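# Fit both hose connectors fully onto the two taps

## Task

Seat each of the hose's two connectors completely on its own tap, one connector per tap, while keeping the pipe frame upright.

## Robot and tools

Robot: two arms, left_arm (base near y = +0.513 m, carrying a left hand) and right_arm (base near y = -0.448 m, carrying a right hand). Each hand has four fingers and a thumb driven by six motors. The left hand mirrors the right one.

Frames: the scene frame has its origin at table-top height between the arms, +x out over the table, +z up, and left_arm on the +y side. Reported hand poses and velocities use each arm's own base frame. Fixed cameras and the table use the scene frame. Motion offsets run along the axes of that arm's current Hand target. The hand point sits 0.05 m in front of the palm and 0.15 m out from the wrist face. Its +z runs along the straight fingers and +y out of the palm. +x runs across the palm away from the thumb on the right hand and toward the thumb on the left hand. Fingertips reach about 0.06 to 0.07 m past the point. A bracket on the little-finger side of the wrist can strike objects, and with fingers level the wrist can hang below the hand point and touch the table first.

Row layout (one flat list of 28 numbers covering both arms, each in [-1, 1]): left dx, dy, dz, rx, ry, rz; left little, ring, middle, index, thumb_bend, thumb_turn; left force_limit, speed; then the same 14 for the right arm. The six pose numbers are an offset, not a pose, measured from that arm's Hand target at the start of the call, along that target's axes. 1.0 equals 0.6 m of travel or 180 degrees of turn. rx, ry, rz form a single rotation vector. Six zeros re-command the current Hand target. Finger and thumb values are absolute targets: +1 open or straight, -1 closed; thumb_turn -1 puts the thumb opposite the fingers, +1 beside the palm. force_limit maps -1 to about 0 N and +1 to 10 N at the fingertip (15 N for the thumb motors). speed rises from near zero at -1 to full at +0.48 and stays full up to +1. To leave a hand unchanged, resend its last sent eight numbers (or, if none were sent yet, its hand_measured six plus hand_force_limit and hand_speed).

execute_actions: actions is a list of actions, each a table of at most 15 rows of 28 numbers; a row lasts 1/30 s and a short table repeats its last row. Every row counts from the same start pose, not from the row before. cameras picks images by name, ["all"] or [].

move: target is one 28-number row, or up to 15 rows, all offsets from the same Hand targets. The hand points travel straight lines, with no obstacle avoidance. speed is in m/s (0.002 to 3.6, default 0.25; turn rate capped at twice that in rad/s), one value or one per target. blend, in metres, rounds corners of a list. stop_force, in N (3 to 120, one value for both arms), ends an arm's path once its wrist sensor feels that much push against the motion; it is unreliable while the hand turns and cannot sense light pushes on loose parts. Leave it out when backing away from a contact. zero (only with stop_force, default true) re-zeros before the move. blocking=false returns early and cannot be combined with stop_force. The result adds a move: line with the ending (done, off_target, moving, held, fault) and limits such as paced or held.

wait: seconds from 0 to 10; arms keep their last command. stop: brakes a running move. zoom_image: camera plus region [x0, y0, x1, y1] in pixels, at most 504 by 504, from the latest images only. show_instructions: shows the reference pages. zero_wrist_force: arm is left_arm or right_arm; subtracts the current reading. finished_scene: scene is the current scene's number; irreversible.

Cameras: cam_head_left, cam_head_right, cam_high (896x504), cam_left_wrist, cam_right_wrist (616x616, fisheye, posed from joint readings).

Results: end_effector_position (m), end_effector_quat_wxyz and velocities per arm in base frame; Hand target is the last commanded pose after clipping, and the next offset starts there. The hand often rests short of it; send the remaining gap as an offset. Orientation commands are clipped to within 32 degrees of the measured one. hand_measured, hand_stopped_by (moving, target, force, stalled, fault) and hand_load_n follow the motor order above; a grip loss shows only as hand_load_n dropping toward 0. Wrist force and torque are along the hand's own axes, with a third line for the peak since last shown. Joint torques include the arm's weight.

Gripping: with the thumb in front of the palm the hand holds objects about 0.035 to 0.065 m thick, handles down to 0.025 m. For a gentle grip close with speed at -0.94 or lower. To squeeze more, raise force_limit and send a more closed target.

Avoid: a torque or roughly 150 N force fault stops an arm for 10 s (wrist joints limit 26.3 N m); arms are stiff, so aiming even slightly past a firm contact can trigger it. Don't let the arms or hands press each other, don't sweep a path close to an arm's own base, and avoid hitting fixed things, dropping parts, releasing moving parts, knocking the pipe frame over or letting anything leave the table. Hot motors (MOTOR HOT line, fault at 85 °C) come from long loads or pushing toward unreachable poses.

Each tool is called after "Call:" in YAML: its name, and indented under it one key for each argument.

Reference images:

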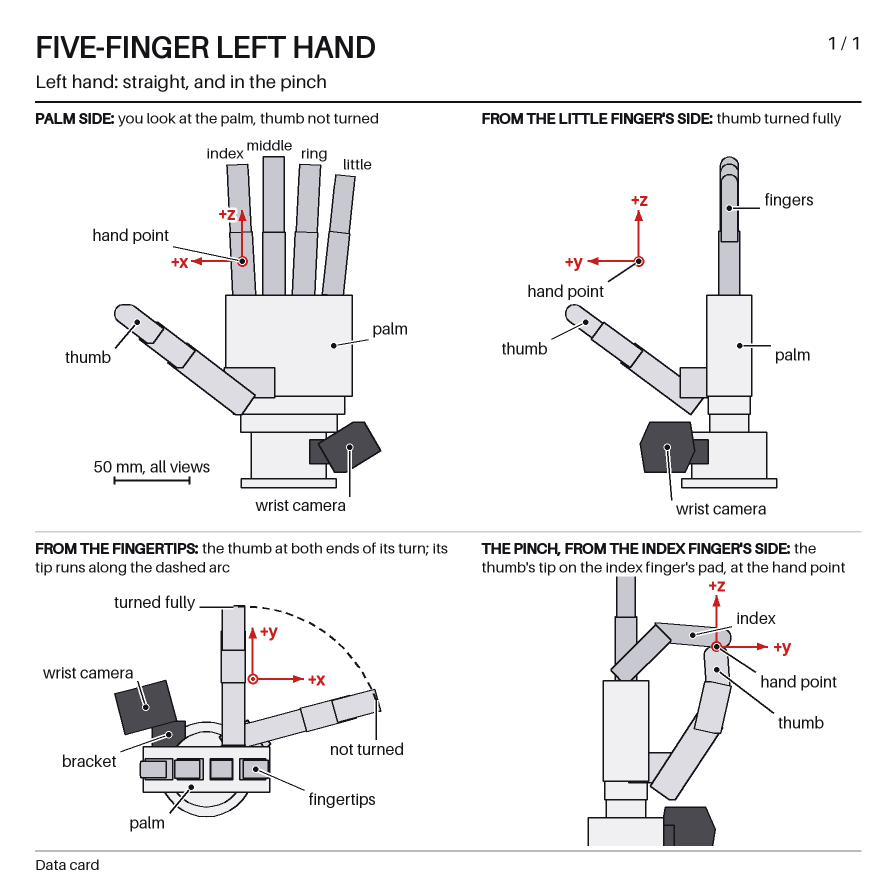

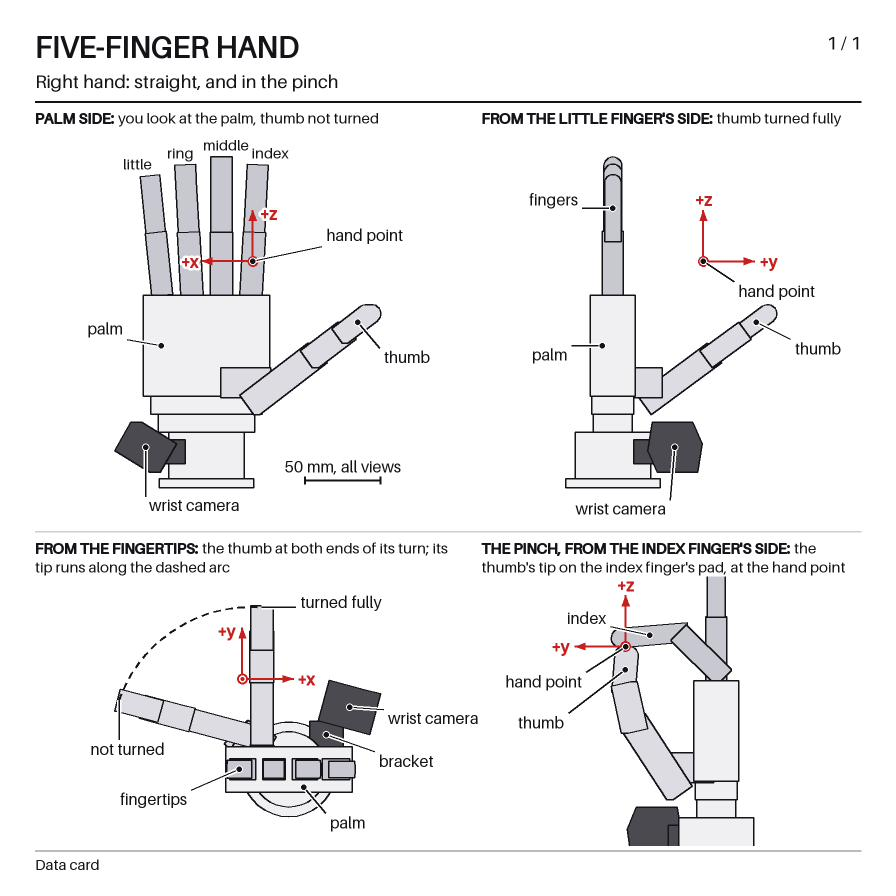

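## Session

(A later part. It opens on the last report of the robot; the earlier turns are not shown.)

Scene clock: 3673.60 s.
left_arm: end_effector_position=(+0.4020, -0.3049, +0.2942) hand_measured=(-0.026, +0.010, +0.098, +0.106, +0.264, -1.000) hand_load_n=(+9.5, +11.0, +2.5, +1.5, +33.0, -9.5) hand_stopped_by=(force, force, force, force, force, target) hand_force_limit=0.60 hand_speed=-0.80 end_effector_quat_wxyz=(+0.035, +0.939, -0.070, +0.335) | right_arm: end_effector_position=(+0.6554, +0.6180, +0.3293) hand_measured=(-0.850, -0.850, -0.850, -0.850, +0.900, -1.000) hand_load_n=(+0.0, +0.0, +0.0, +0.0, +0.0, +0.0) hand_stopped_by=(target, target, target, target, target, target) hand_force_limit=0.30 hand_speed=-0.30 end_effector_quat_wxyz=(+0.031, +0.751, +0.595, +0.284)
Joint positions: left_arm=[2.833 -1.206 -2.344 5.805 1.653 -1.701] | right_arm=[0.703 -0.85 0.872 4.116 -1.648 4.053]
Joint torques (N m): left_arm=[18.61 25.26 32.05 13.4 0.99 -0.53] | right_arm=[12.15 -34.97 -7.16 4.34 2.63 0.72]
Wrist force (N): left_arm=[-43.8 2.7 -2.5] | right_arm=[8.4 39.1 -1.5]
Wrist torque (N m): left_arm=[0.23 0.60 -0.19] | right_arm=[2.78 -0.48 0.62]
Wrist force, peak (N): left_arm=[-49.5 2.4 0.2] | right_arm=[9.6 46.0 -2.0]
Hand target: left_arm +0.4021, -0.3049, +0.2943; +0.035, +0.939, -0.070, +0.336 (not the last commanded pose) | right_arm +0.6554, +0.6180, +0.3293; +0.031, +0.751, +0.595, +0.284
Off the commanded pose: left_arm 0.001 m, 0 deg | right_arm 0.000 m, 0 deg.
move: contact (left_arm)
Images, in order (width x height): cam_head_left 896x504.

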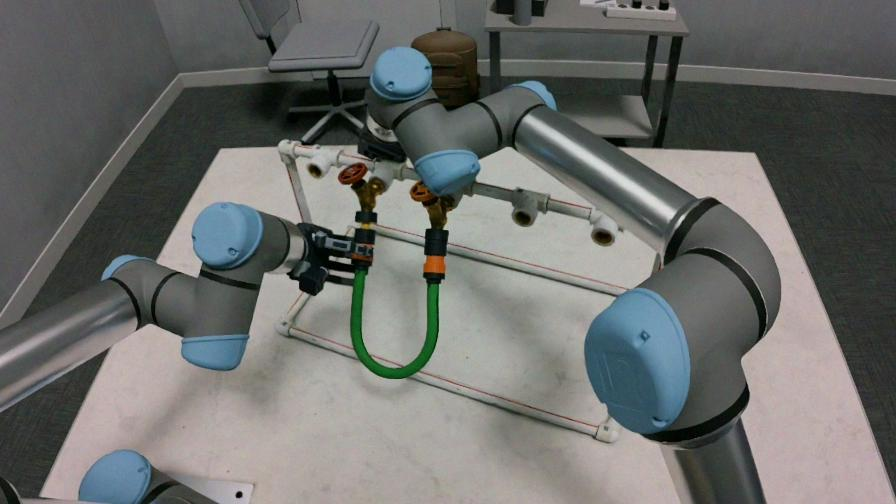

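Call:
wait:
  seconds: 0.2
  cameras: ["cam_head_left","cam_high","cam_head_right","cam_left_wrist"]

Call:
zoom_image:
  camera: "cam_head_left"
  region: [340, 190, 390, 270]

Call:
zoom_image:
  camera: "cam_high"
  region: [470, 170, 520, 220]

Call:
zoom_image:
  camera: "cam_head_right"
  region: [325, 190, 375, 270]

Call:
zoom_image:
  camera: "cam_left_wrist"
  region: [220, 210, 400, 390]

Scene clock: 3678.40 s.
left_arm: end_effector_position=(+0.4020, -0.3049, +0.2942) hand_measured=(-0.026, +0.010, +0.098, +0.106, +0.264, -1.000) hand_load_n=(+10.0, +11.0, +2.5, +1.5, +33.0, -9.5) hand_stopped_by=(force, force, force, force, force, target) hand_force_limit=0.60 hand_speed=-0.80 end_effector_quat_wxyz=(+0.035, +0.939, -0.070, +0.335) | right_arm: end_effector_position=(+0.6554, +0.6180, +0.3293) hand_measured=(-0.850, -0.850, -0.850, -0.850, +0.900, -1.000) hand_load_n=(+0.0, +0.0, +0.0, +0.0, +0.0, +0.0) hand_stopped_by=(target, target, target, target, target, target) hand_force_limit=0.30 hand_speed=-0.30 end_effector_quat_wxyz=(+0.031, +0.751, +0.595, +0.284)
Joint positions: left_arm=[2.833 -1.206 -2.344 5.805 1.653 -1.701] | right_arm=[0.703 -0.85 0.872 4.116 -1.648 4.053]
Joint torques (N m): left_arm=[18.14 25.47 34.32 13.37 1.02 -0.35] | right_arm=[8.89 -34.24 -9.4 4.48 2.5 -0.3]
Wrist force (N): left_arm=[-43.5 2.8 -2.5] | right_arm=[8.6 39.3 -1.7]
Wrist torque (N m): left_arm=[0.21 0.55 -0.17] | right_arm=[2.78 -0.51 0.63]
Wrist force, peak (N): left_arm=[-43.8 2.9 -2.5] | right_arm=[8.5 39.5 -1.6]
Hand target: left_arm +0.4021, -0.3049, +0.2943; +0.035, +0.939, -0.070, +0.336 (not the last commanded pose) | right_arm +0.6554, +0.6180, +0.3293; +0.031, +0.751, +0.595, +0.284
Off the commanded pose: left_arm 0.001 m, 0 deg | right_arm 0.000 m, 0 deg.
wait: 0.20 s; at rest from the start
camera_calibration:
cam_left_wrist: T_world_to_cam=[[0.331046, 0.93637, 0.116708, 0.111786], [0.278163, -0.215023, 0.936157, -0.451685], [0.901684, -0.277447, -0.331646, -0.239039], [0, 0, 0, 1]] pos_world=[0.304174, -0.268117, 0.330525]
Images, in order (width x height): cam_head_left 896x504, cam_head_right 896x504, cam_high 896x504, cam_left_wrist 616x616.

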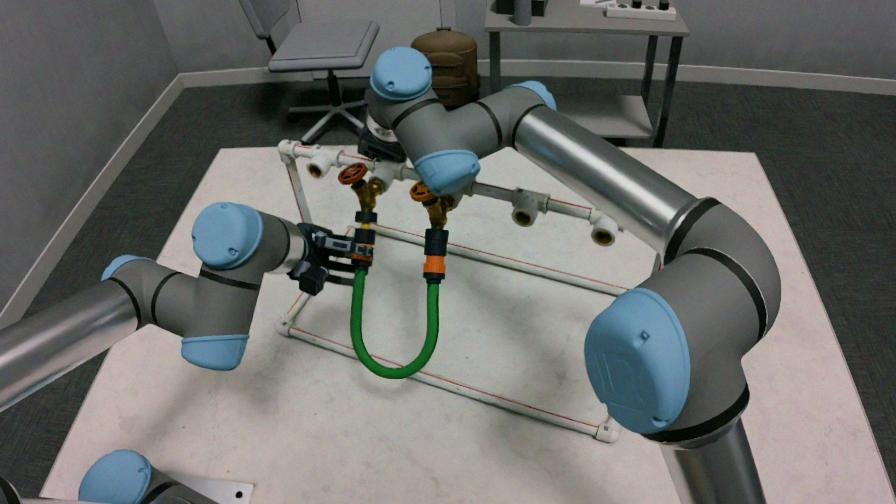

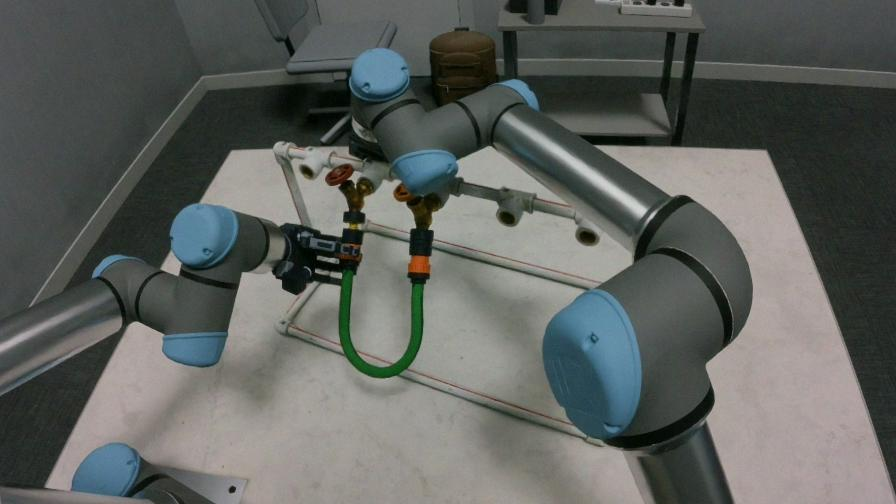

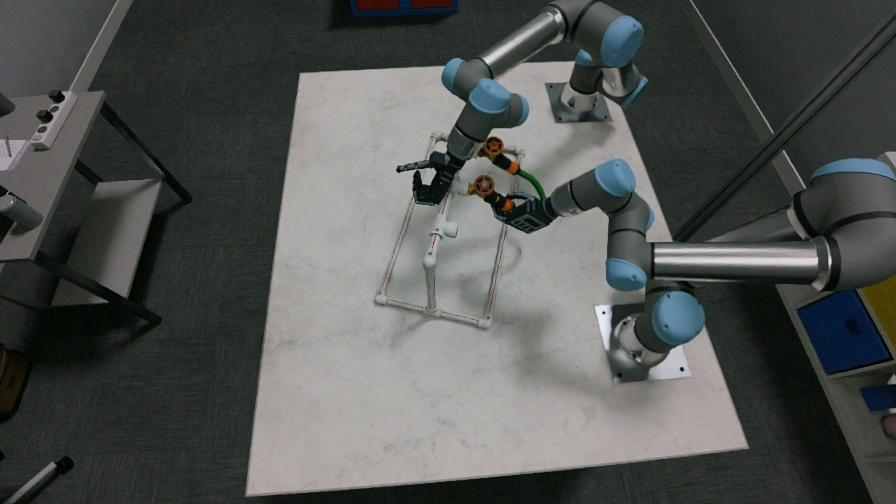

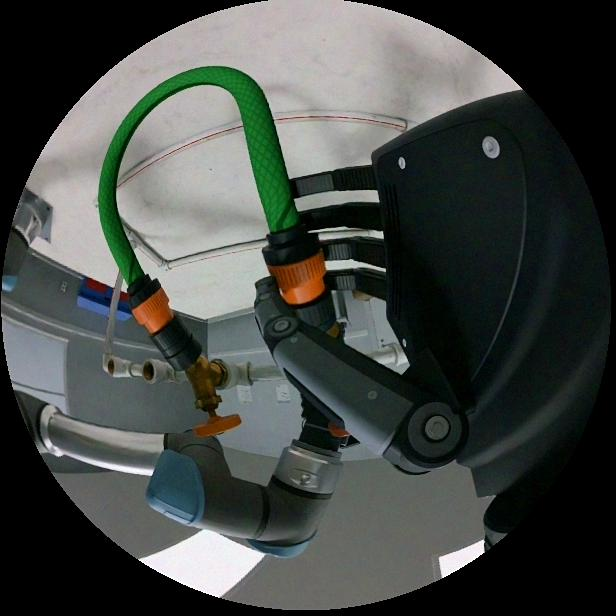

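Scaled by 6.300 from the camera's 896x504 image, which has a finer 1280x720 frame.

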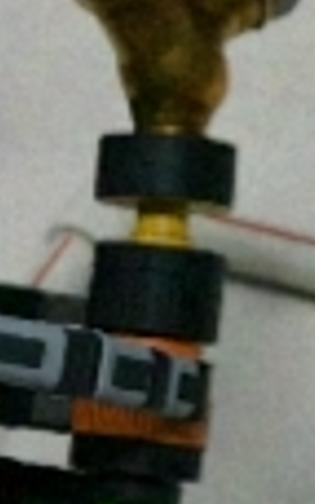

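Scaled by 10.080 from the camera's 896x504 image, which has a finer 1280x720 frame.

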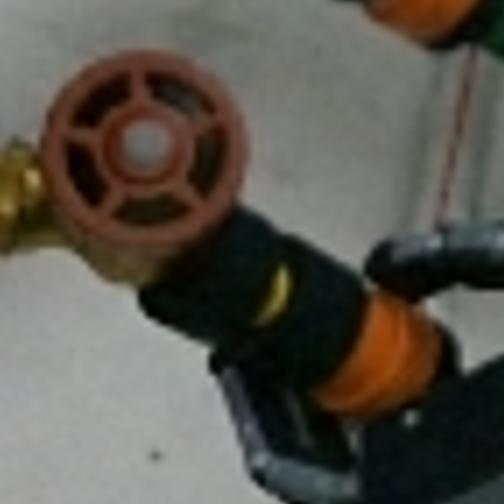

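Scaled by 6.300 from the camera's 896x504 image, which has a finer 1280x720 frame.

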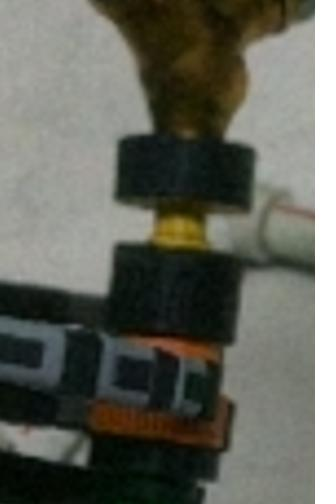

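Scaled by 2.800 from the camera's 616x616 image, which has a finer 880x880 frame.

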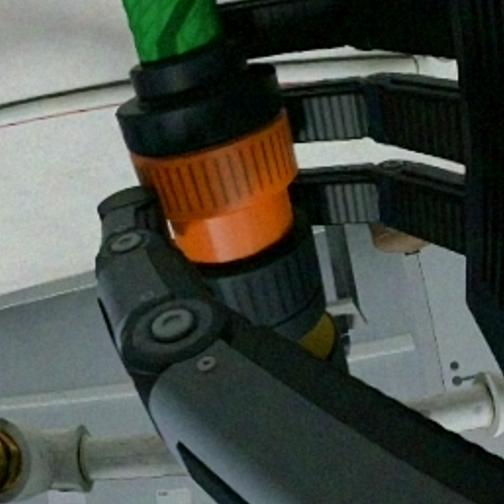

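Call:
zoom_image:
  camera: "cam_head_left"
  region: [410, 200, 460, 290]

Call:
zoom_image:
  camera: "cam_head_left"
  region: [340, 195, 390, 285]

Call:
zoom_image:
  camera: "cam_high"
  region: [475, 130, 535, 190]

Call:
zoom_image:
  camera: "cam_high"
  region: [465, 165, 525, 225]

Scaled by 5.600 from the camera's 896x504 image, which has a finer 1280x720 frame.

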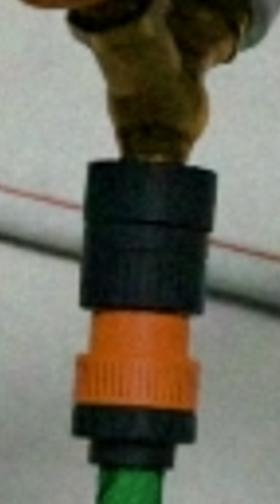

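Scaled by 5.600 from the camera's 896x504 image, which has a finer 1280x720 frame.

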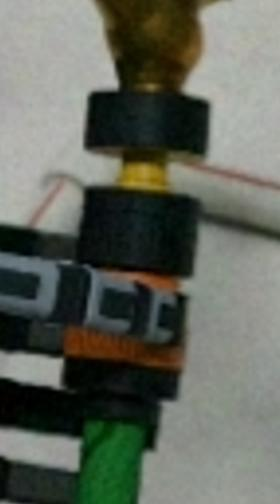

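Scaled by 8.400 from the camera's 896x504 image, which has a finer 1280x720 frame.

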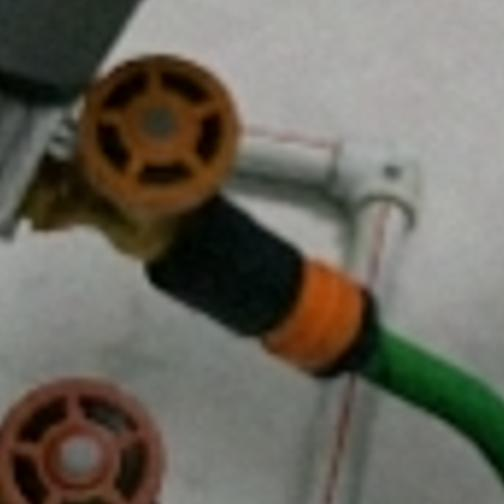

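Scaled by 8.400 from the camera's 896x504 image, which has a finer 1280x720 frame.

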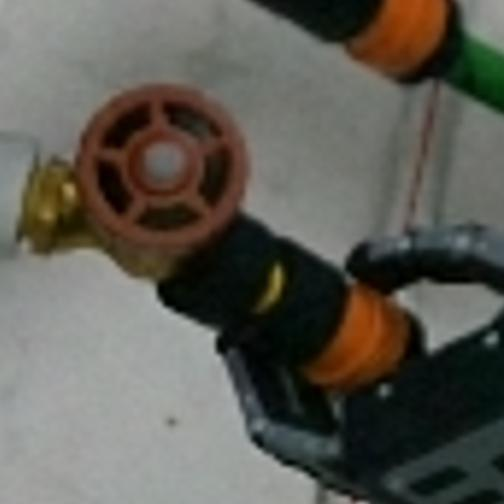

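Call:
move:
  target:
    - [-0.0017,0.0007,0,0,0,-0.0111,-0.25,-0.25,-0.25,-0.25,0.1,-1,0.6,-0.8,0,0,0,0,0,0,-0.85,-0.85,-0.85,-0.85,0.9,-1,0.3,-0.3]
  speed: 0.02

Call:
move:
  target: [0.0067,0,0,0,0,0,-0.25,-0.25,-0.25,-0.25,0.1,-1,0.6,-0.8,0,0,0,0,0,0,-0.85,-0.85,-0.85,-0.85,0.9,-1,0.3,-0.3]
  speed: 0.012
  stop_force: 38
  zero: false
  cameras: ["cam_head_left","cam_high","cam_left_wrist"]

Call:
zoom_image:
  camera: "cam_head_left"
  region: [340, 195, 390, 285]

Call:
zoom_image:
  camera: "cam_left_wrist"
  region: [220, 210, 400, 390]

Scene clock: 3706.97 s.
left_arm: end_effector_position=(+0.4012, -0.3052, +0.2937) hand_measured=(-0.026, +0.010, +0.098, +0.106, +0.264, -1.000) hand_load_n=(+5.5, +7.0, +2.0, +4.5, +32.0, -4.0) hand_stopped_by=(force, force, force, force, force, target) hand_force_limit=0.60 hand_speed=-0.80 end_effector_quat_wxyz=(+0.041, +0.940, -0.054, +0.335) | right_arm: end_effector_position=(+0.6554, +0.6180, +0.3293) hand_measured=(-0.850, -0.850, -0.850, -0.850, +0.900, -1.000) hand_load_n=(+0.0, +0.0, +0.0, +0.0, +0.0, +0.0) hand_stopped_by=(target, target, target, target, target, target) hand_force_limit=0.30 hand_speed=-0.30 end_effector_quat_wxyz=(+0.031, +0.751, +0.595, +0.284)
Joint positions: left_arm=[2.826 -1.204 -2.35 5.809 1.657 -1.741] | right_arm=[0.703 -0.85 0.872 4.116 -1.648 4.053]
Joint torques (N m): left_arm=[-8.09 15.14 11.18 4.25 2.41 -3.28] | right_arm=[8.2 -39.57 -12.28 -1.57 2.54 -0.33]
Wrist force (N): left_arm=[-9.0 4.2 -7.4] | right_arm=[1.8 21.5 -3.6]
Wrist torque (N m): left_arm=[0.49 0.96 -0.15] | right_arm=[1.95 -0.15 0.10]
Wrist force, peak (N): left_arm=[-43.8 3.0 -2.5] | right_arm=[8.9 39.6 -1.5]
Hand target: left_arm +0.4012, -0.3052, +0.2937; +0.041, +0.940, -0.054, +0.335 | right_arm +0.6554, +0.6180, +0.3293; +0.031, +0.751, +0.595, +0.284
Off the commanded pose: left_arm 0.000 m, 0 deg | right_arm 0.000 m, 0 deg.
move: done

Scene clock: 3708.33 s.
left_arm: end_effector_position=(+0.4043, -0.3055, +0.2962) hand_measured=(-0.026, +0.010, +0.098, +0.106, +0.264, -1.000) hand_load_n=(+8.5, +9.5, +2.0, +2.0, +32.5, -8.0) hand_stopped_by=(force, force, force, force, force, target) hand_force_limit=0.60 hand_speed=-0.80 end_effector_quat_wxyz=(+0.041, +0.940, -0.054, +0.335) | right_arm: end_effector_position=(+0.6554, +0.6180, +0.3293) hand_measured=(-0.850, -0.850, -0.850, -0.850, +0.900, -1.000) hand_load_n=(+0.0, +0.5, +0.0, +0.0, +0.0, +0.0) hand_stopped_by=(target, target, target, target, target, target) hand_force_limit=0.30 hand_speed=-0.30 end_effector_quat_wxyz=(+0.031, +0.751, +0.595, +0.284)
Joint positions: left_arm=[2.828 -1.209 -2.34 5.804 1.656 -1.739] | right_arm=[0.703 -0.85 0.872 4.116 -1.648 4.053]
Joint torques (N m): left_arm=[18.35 0.94 45.49 7.77 0.61 0.02] | right_arm=[8.79 -49.15 -12.69 1.64 2.61 -0.32]
Wrist force (N): left_arm=[-40.4 4.0 -5.3] | right_arm=[6.0 34.1 3.2]
Wrist torque (N m): left_arm=[0.49 0.82 -0.43] | right_arm=[2.16 -0.37 0.44]
Wrist force, peak (N): left_arm=[-40.4 4.1 -5.2] | right_arm=[6.0 34.1 3.2]
Hand target: left_arm +0.4043, -0.3055, +0.2962; +0.041, +0.940, -0.054, +0.335 | right_arm +0.6554, +0.6180, +0.3293; +0.031, +0.751, +0.595, +0.284
Off the commanded pose: left_arm 0.000 m, 0 deg | right_arm 0.000 m, 0 deg.
move: done
camera_calibration:
cam_left_wrist: T_world_to_cam=[[0.306107, 0.947263, 0.0948272, 0.131318], [0.287039, -0.186809, 0.939527, -0.450247], [0.907693, -0.260376, -0.329085, -0.23857], [0, 0, 0, 1]] pos_world=[0.305589, -0.270621, 0.332057]
Images, in order (width x height): cam_head_left 896x504, cam_high 896x504, cam_left_wrist 616x616.

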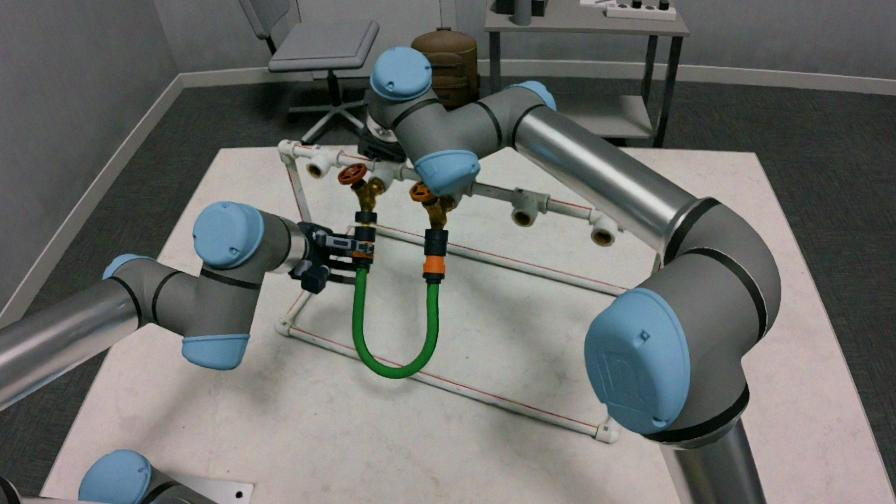

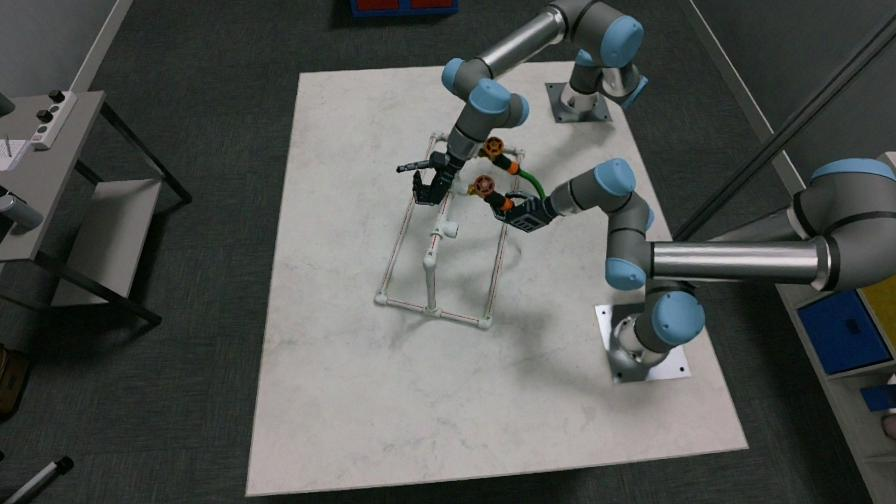

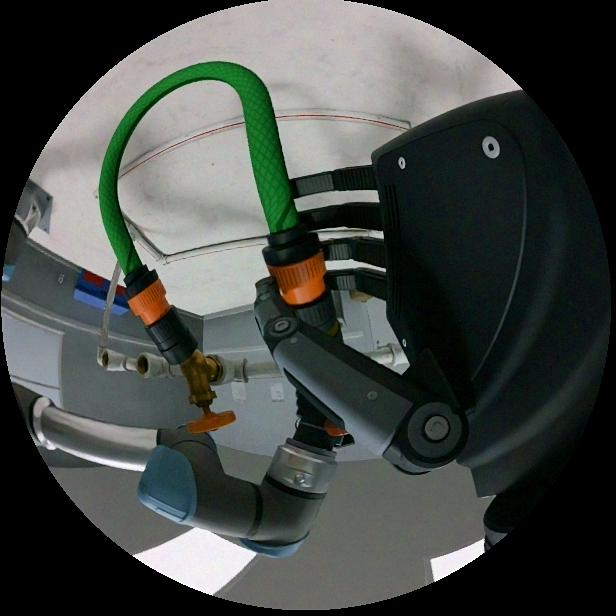

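Scaled by 5.600 from the camera's 896x504 image, which has a finer 1280x720 frame.

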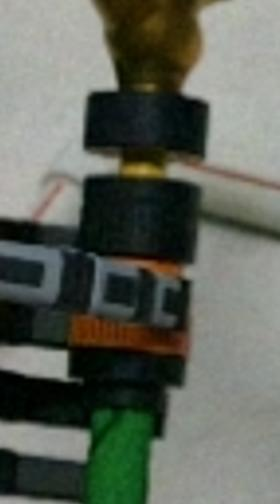

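Scaled by 2.800 from the camera's 616x616 image, which has a finer 880x880 frame.

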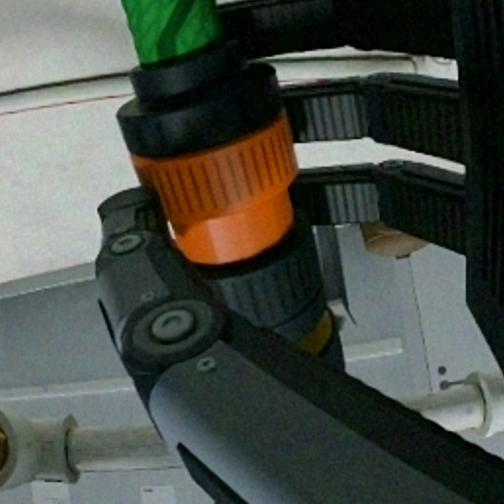

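Call:
move:
  target: [0.005,0,-0.0008,0,0,-0.0028,-0.25,-0.25,-0.25,-0.25,0.1,-1,0.6,-0.8,0,0,0,0,0,0,-0.85,-0.85,-0.85,-0.85,0.9,-1,0.3,-0.3]
  speed: 0.012
  stop_force: 42
  zero: false
  cameras: ["cam_head_left","cam_high","cam_left_wrist"]

Call:
zoom_image:
  camera: "cam_head_left"
  region: [340, 195, 390, 285]

Call:
zoom_image:
  camera: "cam_left_wrist"
  region: [220, 210, 400, 390]

Scene clock: 3715.43 s.
left_arm: end_effector_position=(+0.4053, -0.3056, +0.2973) hand_measured=(-0.026, +0.010, +0.098, +0.106, +0.264, -1.000) hand_load_n=(+9.0, +10.0, +2.5, +2.5, +31.5, -8.0) hand_stopped_by=(force, force, force, force, force, target) hand_force_limit=0.60 hand_speed=-0.80 end_effector_quat_wxyz=(+0.042, +0.940, -0.052, +0.335) | right_arm: end_effector_position=(+0.6554, +0.6180, +0.3294) hand_measured=(-0.850, -0.850, -0.850, -0.850, +0.900, -1.000) hand_load_n=(+0.0, +0.0, +0.0, +0.0, +0.0, +0.0) hand_stopped_by=(target, target, target, target, target, target) hand_force_limit=0.30 hand_speed=-0.30 end_effector_quat_wxyz=(+0.031, +0.751, +0.595, +0.284)
Joint positions: left_arm=[2.829 -1.211 -2.337 5.802 1.656 -1.743] | right_arm=[0.703 -0.85 0.872 4.116 -1.648 4.053]
Joint torques (N m): left_arm=[17.16 24.18 30.87 12.76 0.41 -0.24] | right_arm=[11.77 -48.56 -14.92 3.4 2.57 -0.25]
Wrist force (N): left_arm=[-43.7 2.3 -3.7] | right_arm=[5.7 36.4 5.1]
Wrist torque (N m): left_arm=[0.48 0.79 -0.34] | right_arm=[2.15 -0.37 0.42]
Wrist force, peak (N): left_arm=[-48.1 3.0 -2.4] | right_arm=[7.0 41.2 3.4]
Hand target: left_arm +0.4053, -0.3056, +0.2973; +0.042, +0.940, -0.052, +0.335 (not the last commanded pose) | right_arm +0.6554, +0.6180, +0.3293; +0.031, +0.751, +0.595, +0.284
Off the commanded pose: left_arm 0.002 m, 0 deg | right_arm 0.000 m, 0 deg.
move: contact (left_arm)
camera_calibration:
cam_left_wrist: T_world_to_cam=[[0.302982, 0.94853, 0.092162, 0.133407], [0.288253, -0.183391, 0.939829, -0.451224], [0.908357, -0.258185, -0.328981, -0.238707], [0, 0, 0, 1]] pos_world=[0.306478, -0.270921, 0.333248]
Images, in order (width x height): cam_head_left 896x504, cam_high 896x504, cam_left_wrist 616x616.

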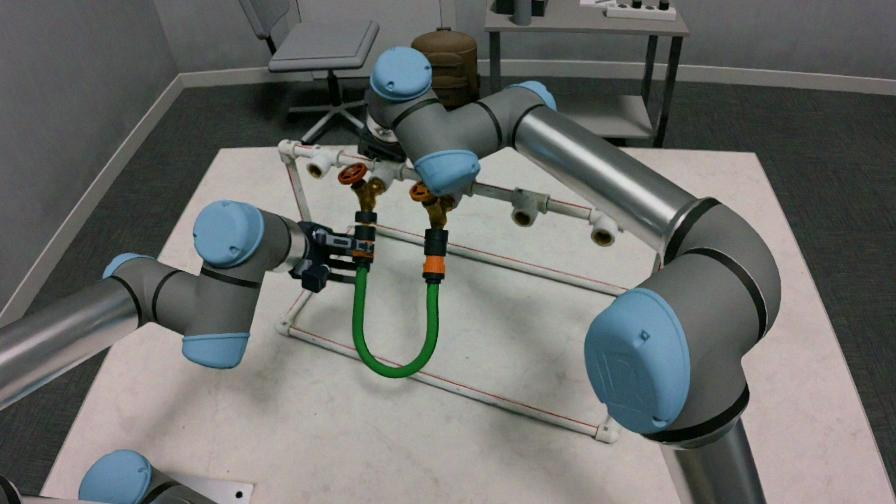

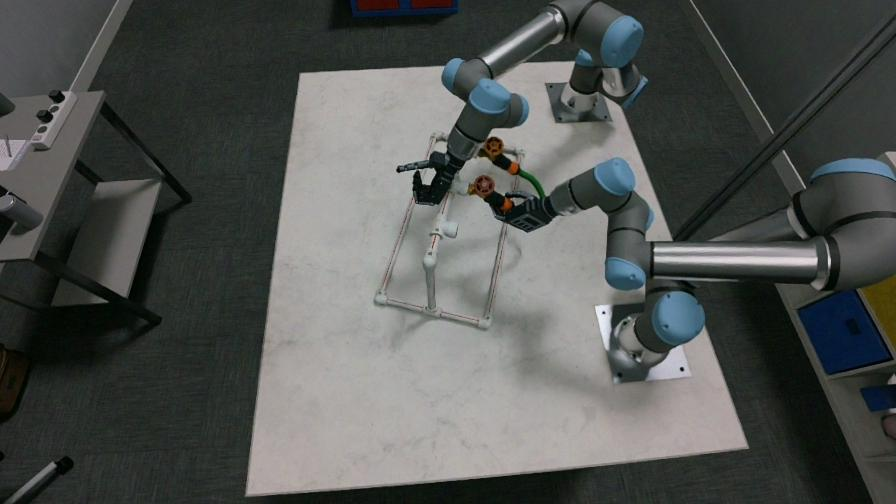

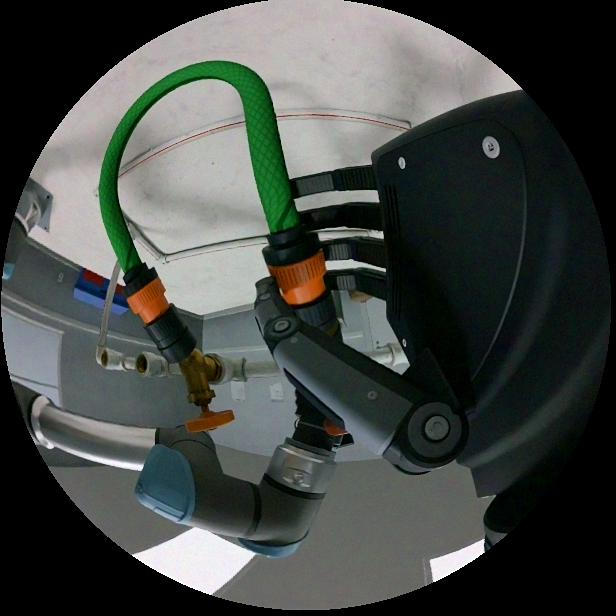

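Scaled by 5.600 from the camera's 896x504 image, which has a finer 1280x720 frame.

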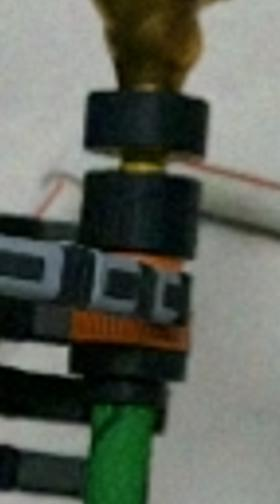

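Scaled by 2.800 from the camera's 616x616 image, which has a finer 880x880 frame.

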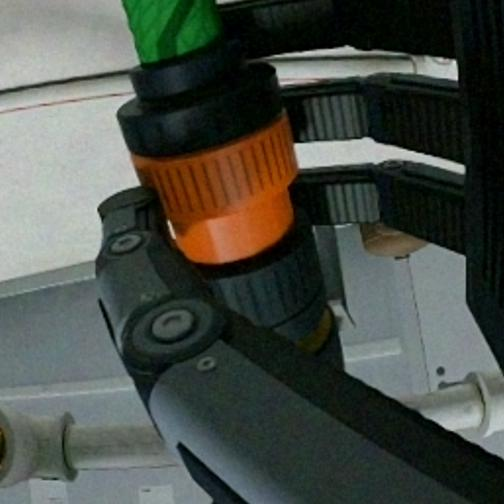

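Call:
move:
  target: [0.0067,0,-0.0008,0,0,0,-0.25,-0.25,-0.25,-0.25,0.1,-1,0.6,-0.8,0,0,0,0,0,0,-0.85,-0.85,-0.85,-0.85,0.9,-1,0.3,-0.3]
  speed: 0.012
  stop_force: 42
  zero: false
  cameras: ["cam_head_left","cam_head_right","cam_left_wrist"]

Call:
zoom_image:
  camera: "cam_head_left"
  region: [340, 195, 390, 285]

Call:
zoom_image:
  camera: "cam_left_wrist"
  region: [220, 210, 400, 390]

Scene clock: 3719.90 s.
left_arm: end_effector_position=(+0.4054, -0.3056, +0.2975) hand_measured=(-0.026, +0.010, +0.098, +0.106, +0.264, -1.000) hand_load_n=(+6.0, +8.5, +3.0, +5.5, +30.5, -5.5) hand_stopped_by=(force, force, force, force, force, target) hand_force_limit=0.60 hand_speed=-0.80 end_effector_quat_wxyz=(+0.042, +0.940, -0.052, +0.335) | right_arm: end_effector_position=(+0.6554, +0.6180, +0.3293) hand_measured=(-0.850, -0.850, -0.850, -0.850, +0.900, -1.000) hand_load_n=(+0.0, +0.0, +0.0, +0.0, +0.0, +0.0) hand_stopped_by=(target, target, target, target, target, target) hand_force_limit=0.30 hand_speed=-0.30 end_effector_quat_wxyz=(+0.031, +0.751, +0.595, +0.284)
Joint positions: left_arm=[2.829 -1.211 -2.336 5.802 1.655 -1.743] | right_arm=[0.703 -0.85 0.872 4.116 -1.648 4.053]
Joint torques (N m): left_arm=[-7.23 20.25 19.81 5.01 2.01 -4.09] | right_arm=[22.56 -40.05 -17.03 -2.24 2.53 -0.21]
Wrist force (N): left_arm=[-23.2 0.6 -5.5] | right_arm=[1.8 21.8 -2.2]
Wrist torque (N m): left_arm=[0.48 0.84 -0.25] | right_arm=[1.85 -0.15 0.10]
Wrist force, peak (N): left_arm=[-46.6 2.3 -1.7] | right_arm=[6.0 40.9 2.7]
Hand target: left_arm +0.4054, -0.3056, +0.2975; +0.042, +0.940, -0.052, +0.335 (not the last commanded pose) | right_arm +0.6554, +0.6180, +0.3293; +0.031, +0.751, +0.595, +0.284
Off the commanded pose: left_arm 0.004 m, 0 deg | right_arm 0.000 m, 0 deg.
move: contact (left_arm)
camera_calibration:
cam_left_wrist: T_world_to_cam=[[0.303098, 0.948495, 0.0921302, 0.133333], [0.288259, -0.183403, 0.939824, -0.451351], [0.908316, -0.258302, -0.329002, -0.238778], [0, 0, 0, 1]] pos_world=[0.306578, -0.270922, 0.333348]
Images, in order (width x height): cam_head_left 896x504, cam_head_right 896x504, cam_left_wrist 616x616.

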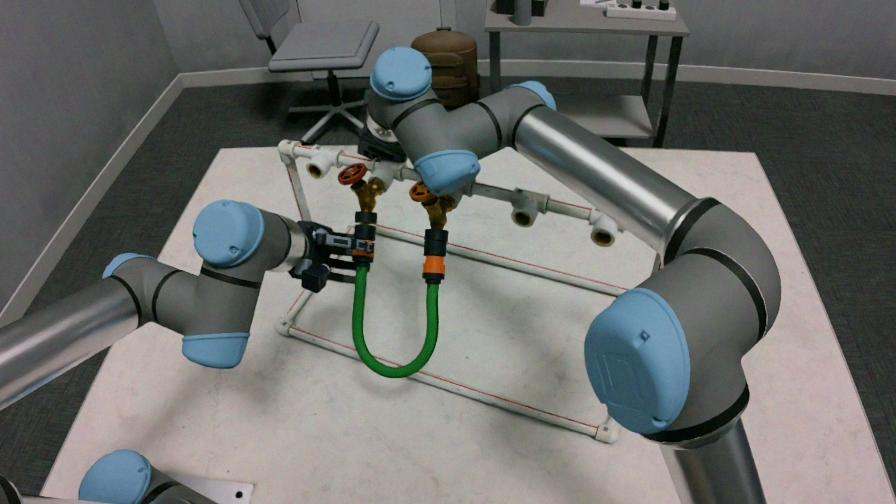

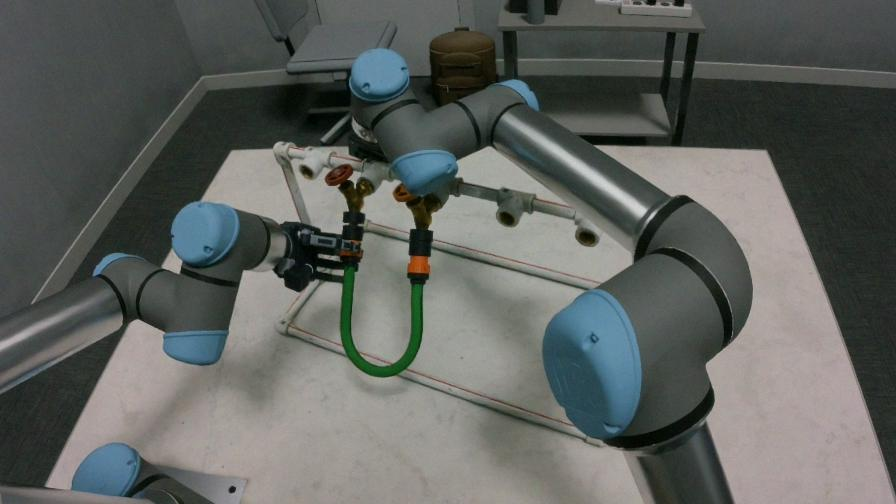

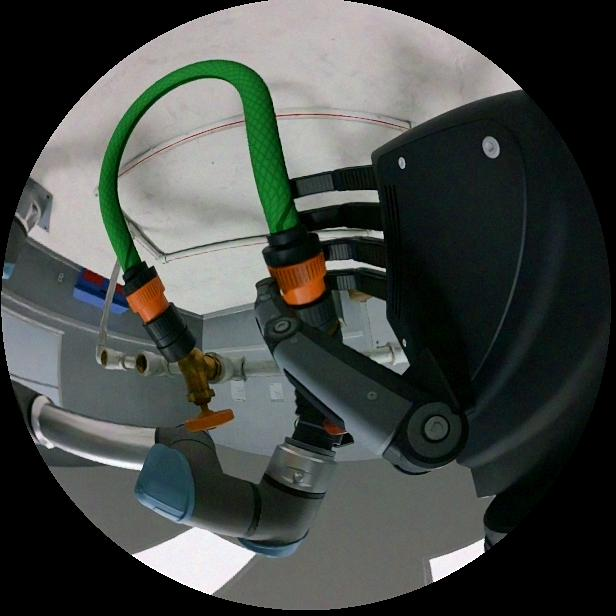

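Scaled by 5.600 from the camera's 896x504 image, which has a finer 1280x720 frame.

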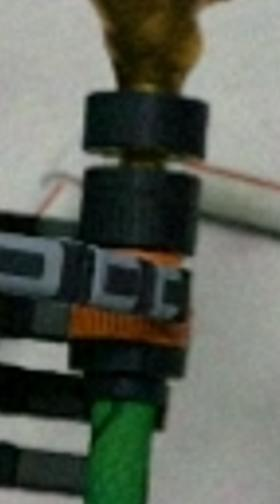

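Scaled by 2.800 from the camera's 616x616 image, which has a finer 880x880 frame.

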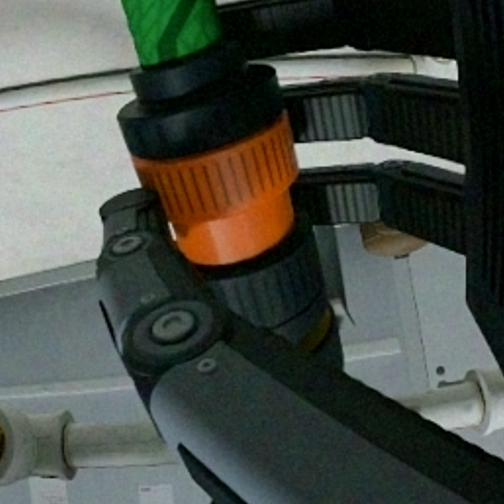

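Call:
move:
  target: [0.0083,0,-0.0008,0,0,0,-0.25,-0.25,-0.25,-0.25,0.1,-1,0.6,-0.8,0,0,0,0,0,0,-0.85,-0.85,-0.85,-0.85,0.9,-1,0.3,-0.3]
  speed: 0.01
  stop_force: 45
  zero: false
  cameras: ["cam_head_left","cam_left_wrist"]

Call:
zoom_image:
  camera: "cam_head_left"
  region: [340, 195, 390, 285]

Call:
zoom_image:
  camera: "cam_left_wrist"
  region: [220, 210, 400, 390]

Scene clock: 3724.40 s.
left_arm: end_effector_position=(+0.4090, -0.3059, +0.3010) hand_measured=(-0.026, +0.010, +0.098, +0.106, +0.262, -1.000) hand_load_n=(+7.0, +10.0, +4.0, +7.5, +29.0, -5.5) hand_stopped_by=(force, force, force, force, force, target) hand_force_limit=0.60 hand_speed=-0.80 end_effector_quat_wxyz=(+0.042, +0.940, -0.052, +0.335) | right_arm: end_effector_position=(+0.6554, +0.6180, +0.3293) hand_measured=(-0.850, -0.850, -0.850, -0.850, +0.900, -1.000) hand_load_n=(+0.0, +0.0, +0.0, +0.0, +0.0, +0.0) hand_stopped_by=(target, target, target, target, target, target) hand_force_limit=0.30 hand_speed=-0.30 end_effector_quat_wxyz=(+0.031, +0.751, +0.595, +0.284)
Joint positions: left_arm=[2.831 -1.215 -2.324 5.794 1.654 -1.741] | right_arm=[0.703 -0.85 0.872 4.116 -1.648 4.053]
Joint torques (N m): left_arm=[15.11 3.67 44.92 7.42 -0.44 0.6] | right_arm=[12.7 -41.99 -20.12 -2.23 2.52 -0.16]
Wrist force (N): left_arm=[-34.2 2.1 1.9] | right_arm=[2.9 26.9 -0.1]
Wrist torque (N m): left_arm=[0.46 0.85 -0.59] | right_arm=[2.00 -0.21 0.20]
Wrist force, peak (N): left_arm=[-34.3 2.2 2.0] | right_arm=[2.9 27.1 -0.2]
Hand target: left_arm +0.4090, -0.3059, +0.3010; +0.042, +0.940, -0.052, +0.335 | right_arm +0.6554, +0.6180, +0.3293; +0.031, +0.751, +0.595, +0.284
Off the commanded pose: left_arm 0.000 m, 0 deg | right_arm 0.000 m, 0 deg.
move: done
camera_calibration:
cam_left_wrist: T_world_to_cam=[[0.303098, 0.948495, 0.0921302, 0.132204], [0.288259, -0.183403, 0.939824, -0.455733], [0.908316, -0.258302, -0.329002, -0.240973], [0, 0, 0, 1]] pos_world=[0.310178, -0.271222, 0.336848]
Images, in order (width x height): cam_head_left 896x504, cam_left_wrist 616x616.

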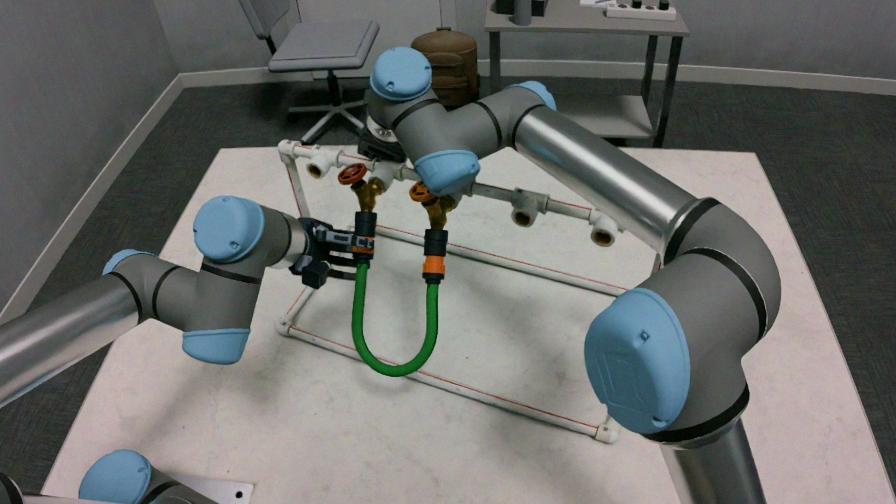

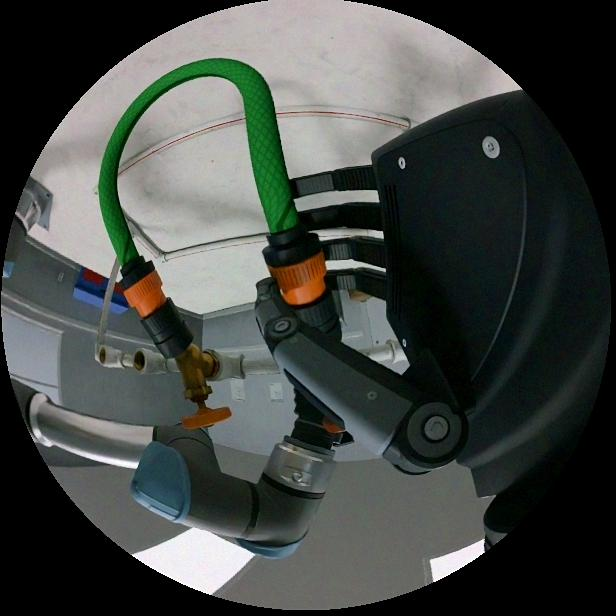

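Scaled by 5.600 from the camera's 896x504 image, which has a finer 1280x720 frame.

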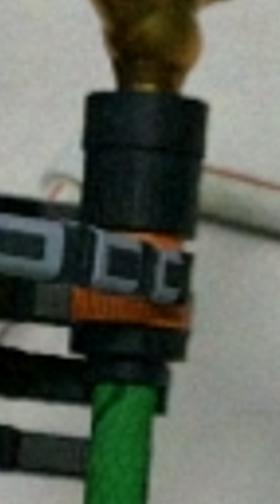

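Scaled by 2.800 from the camera's 616x616 image, which has a finer 880x880 frame.

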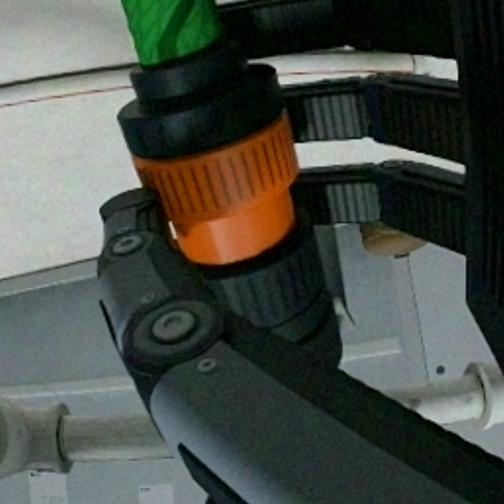

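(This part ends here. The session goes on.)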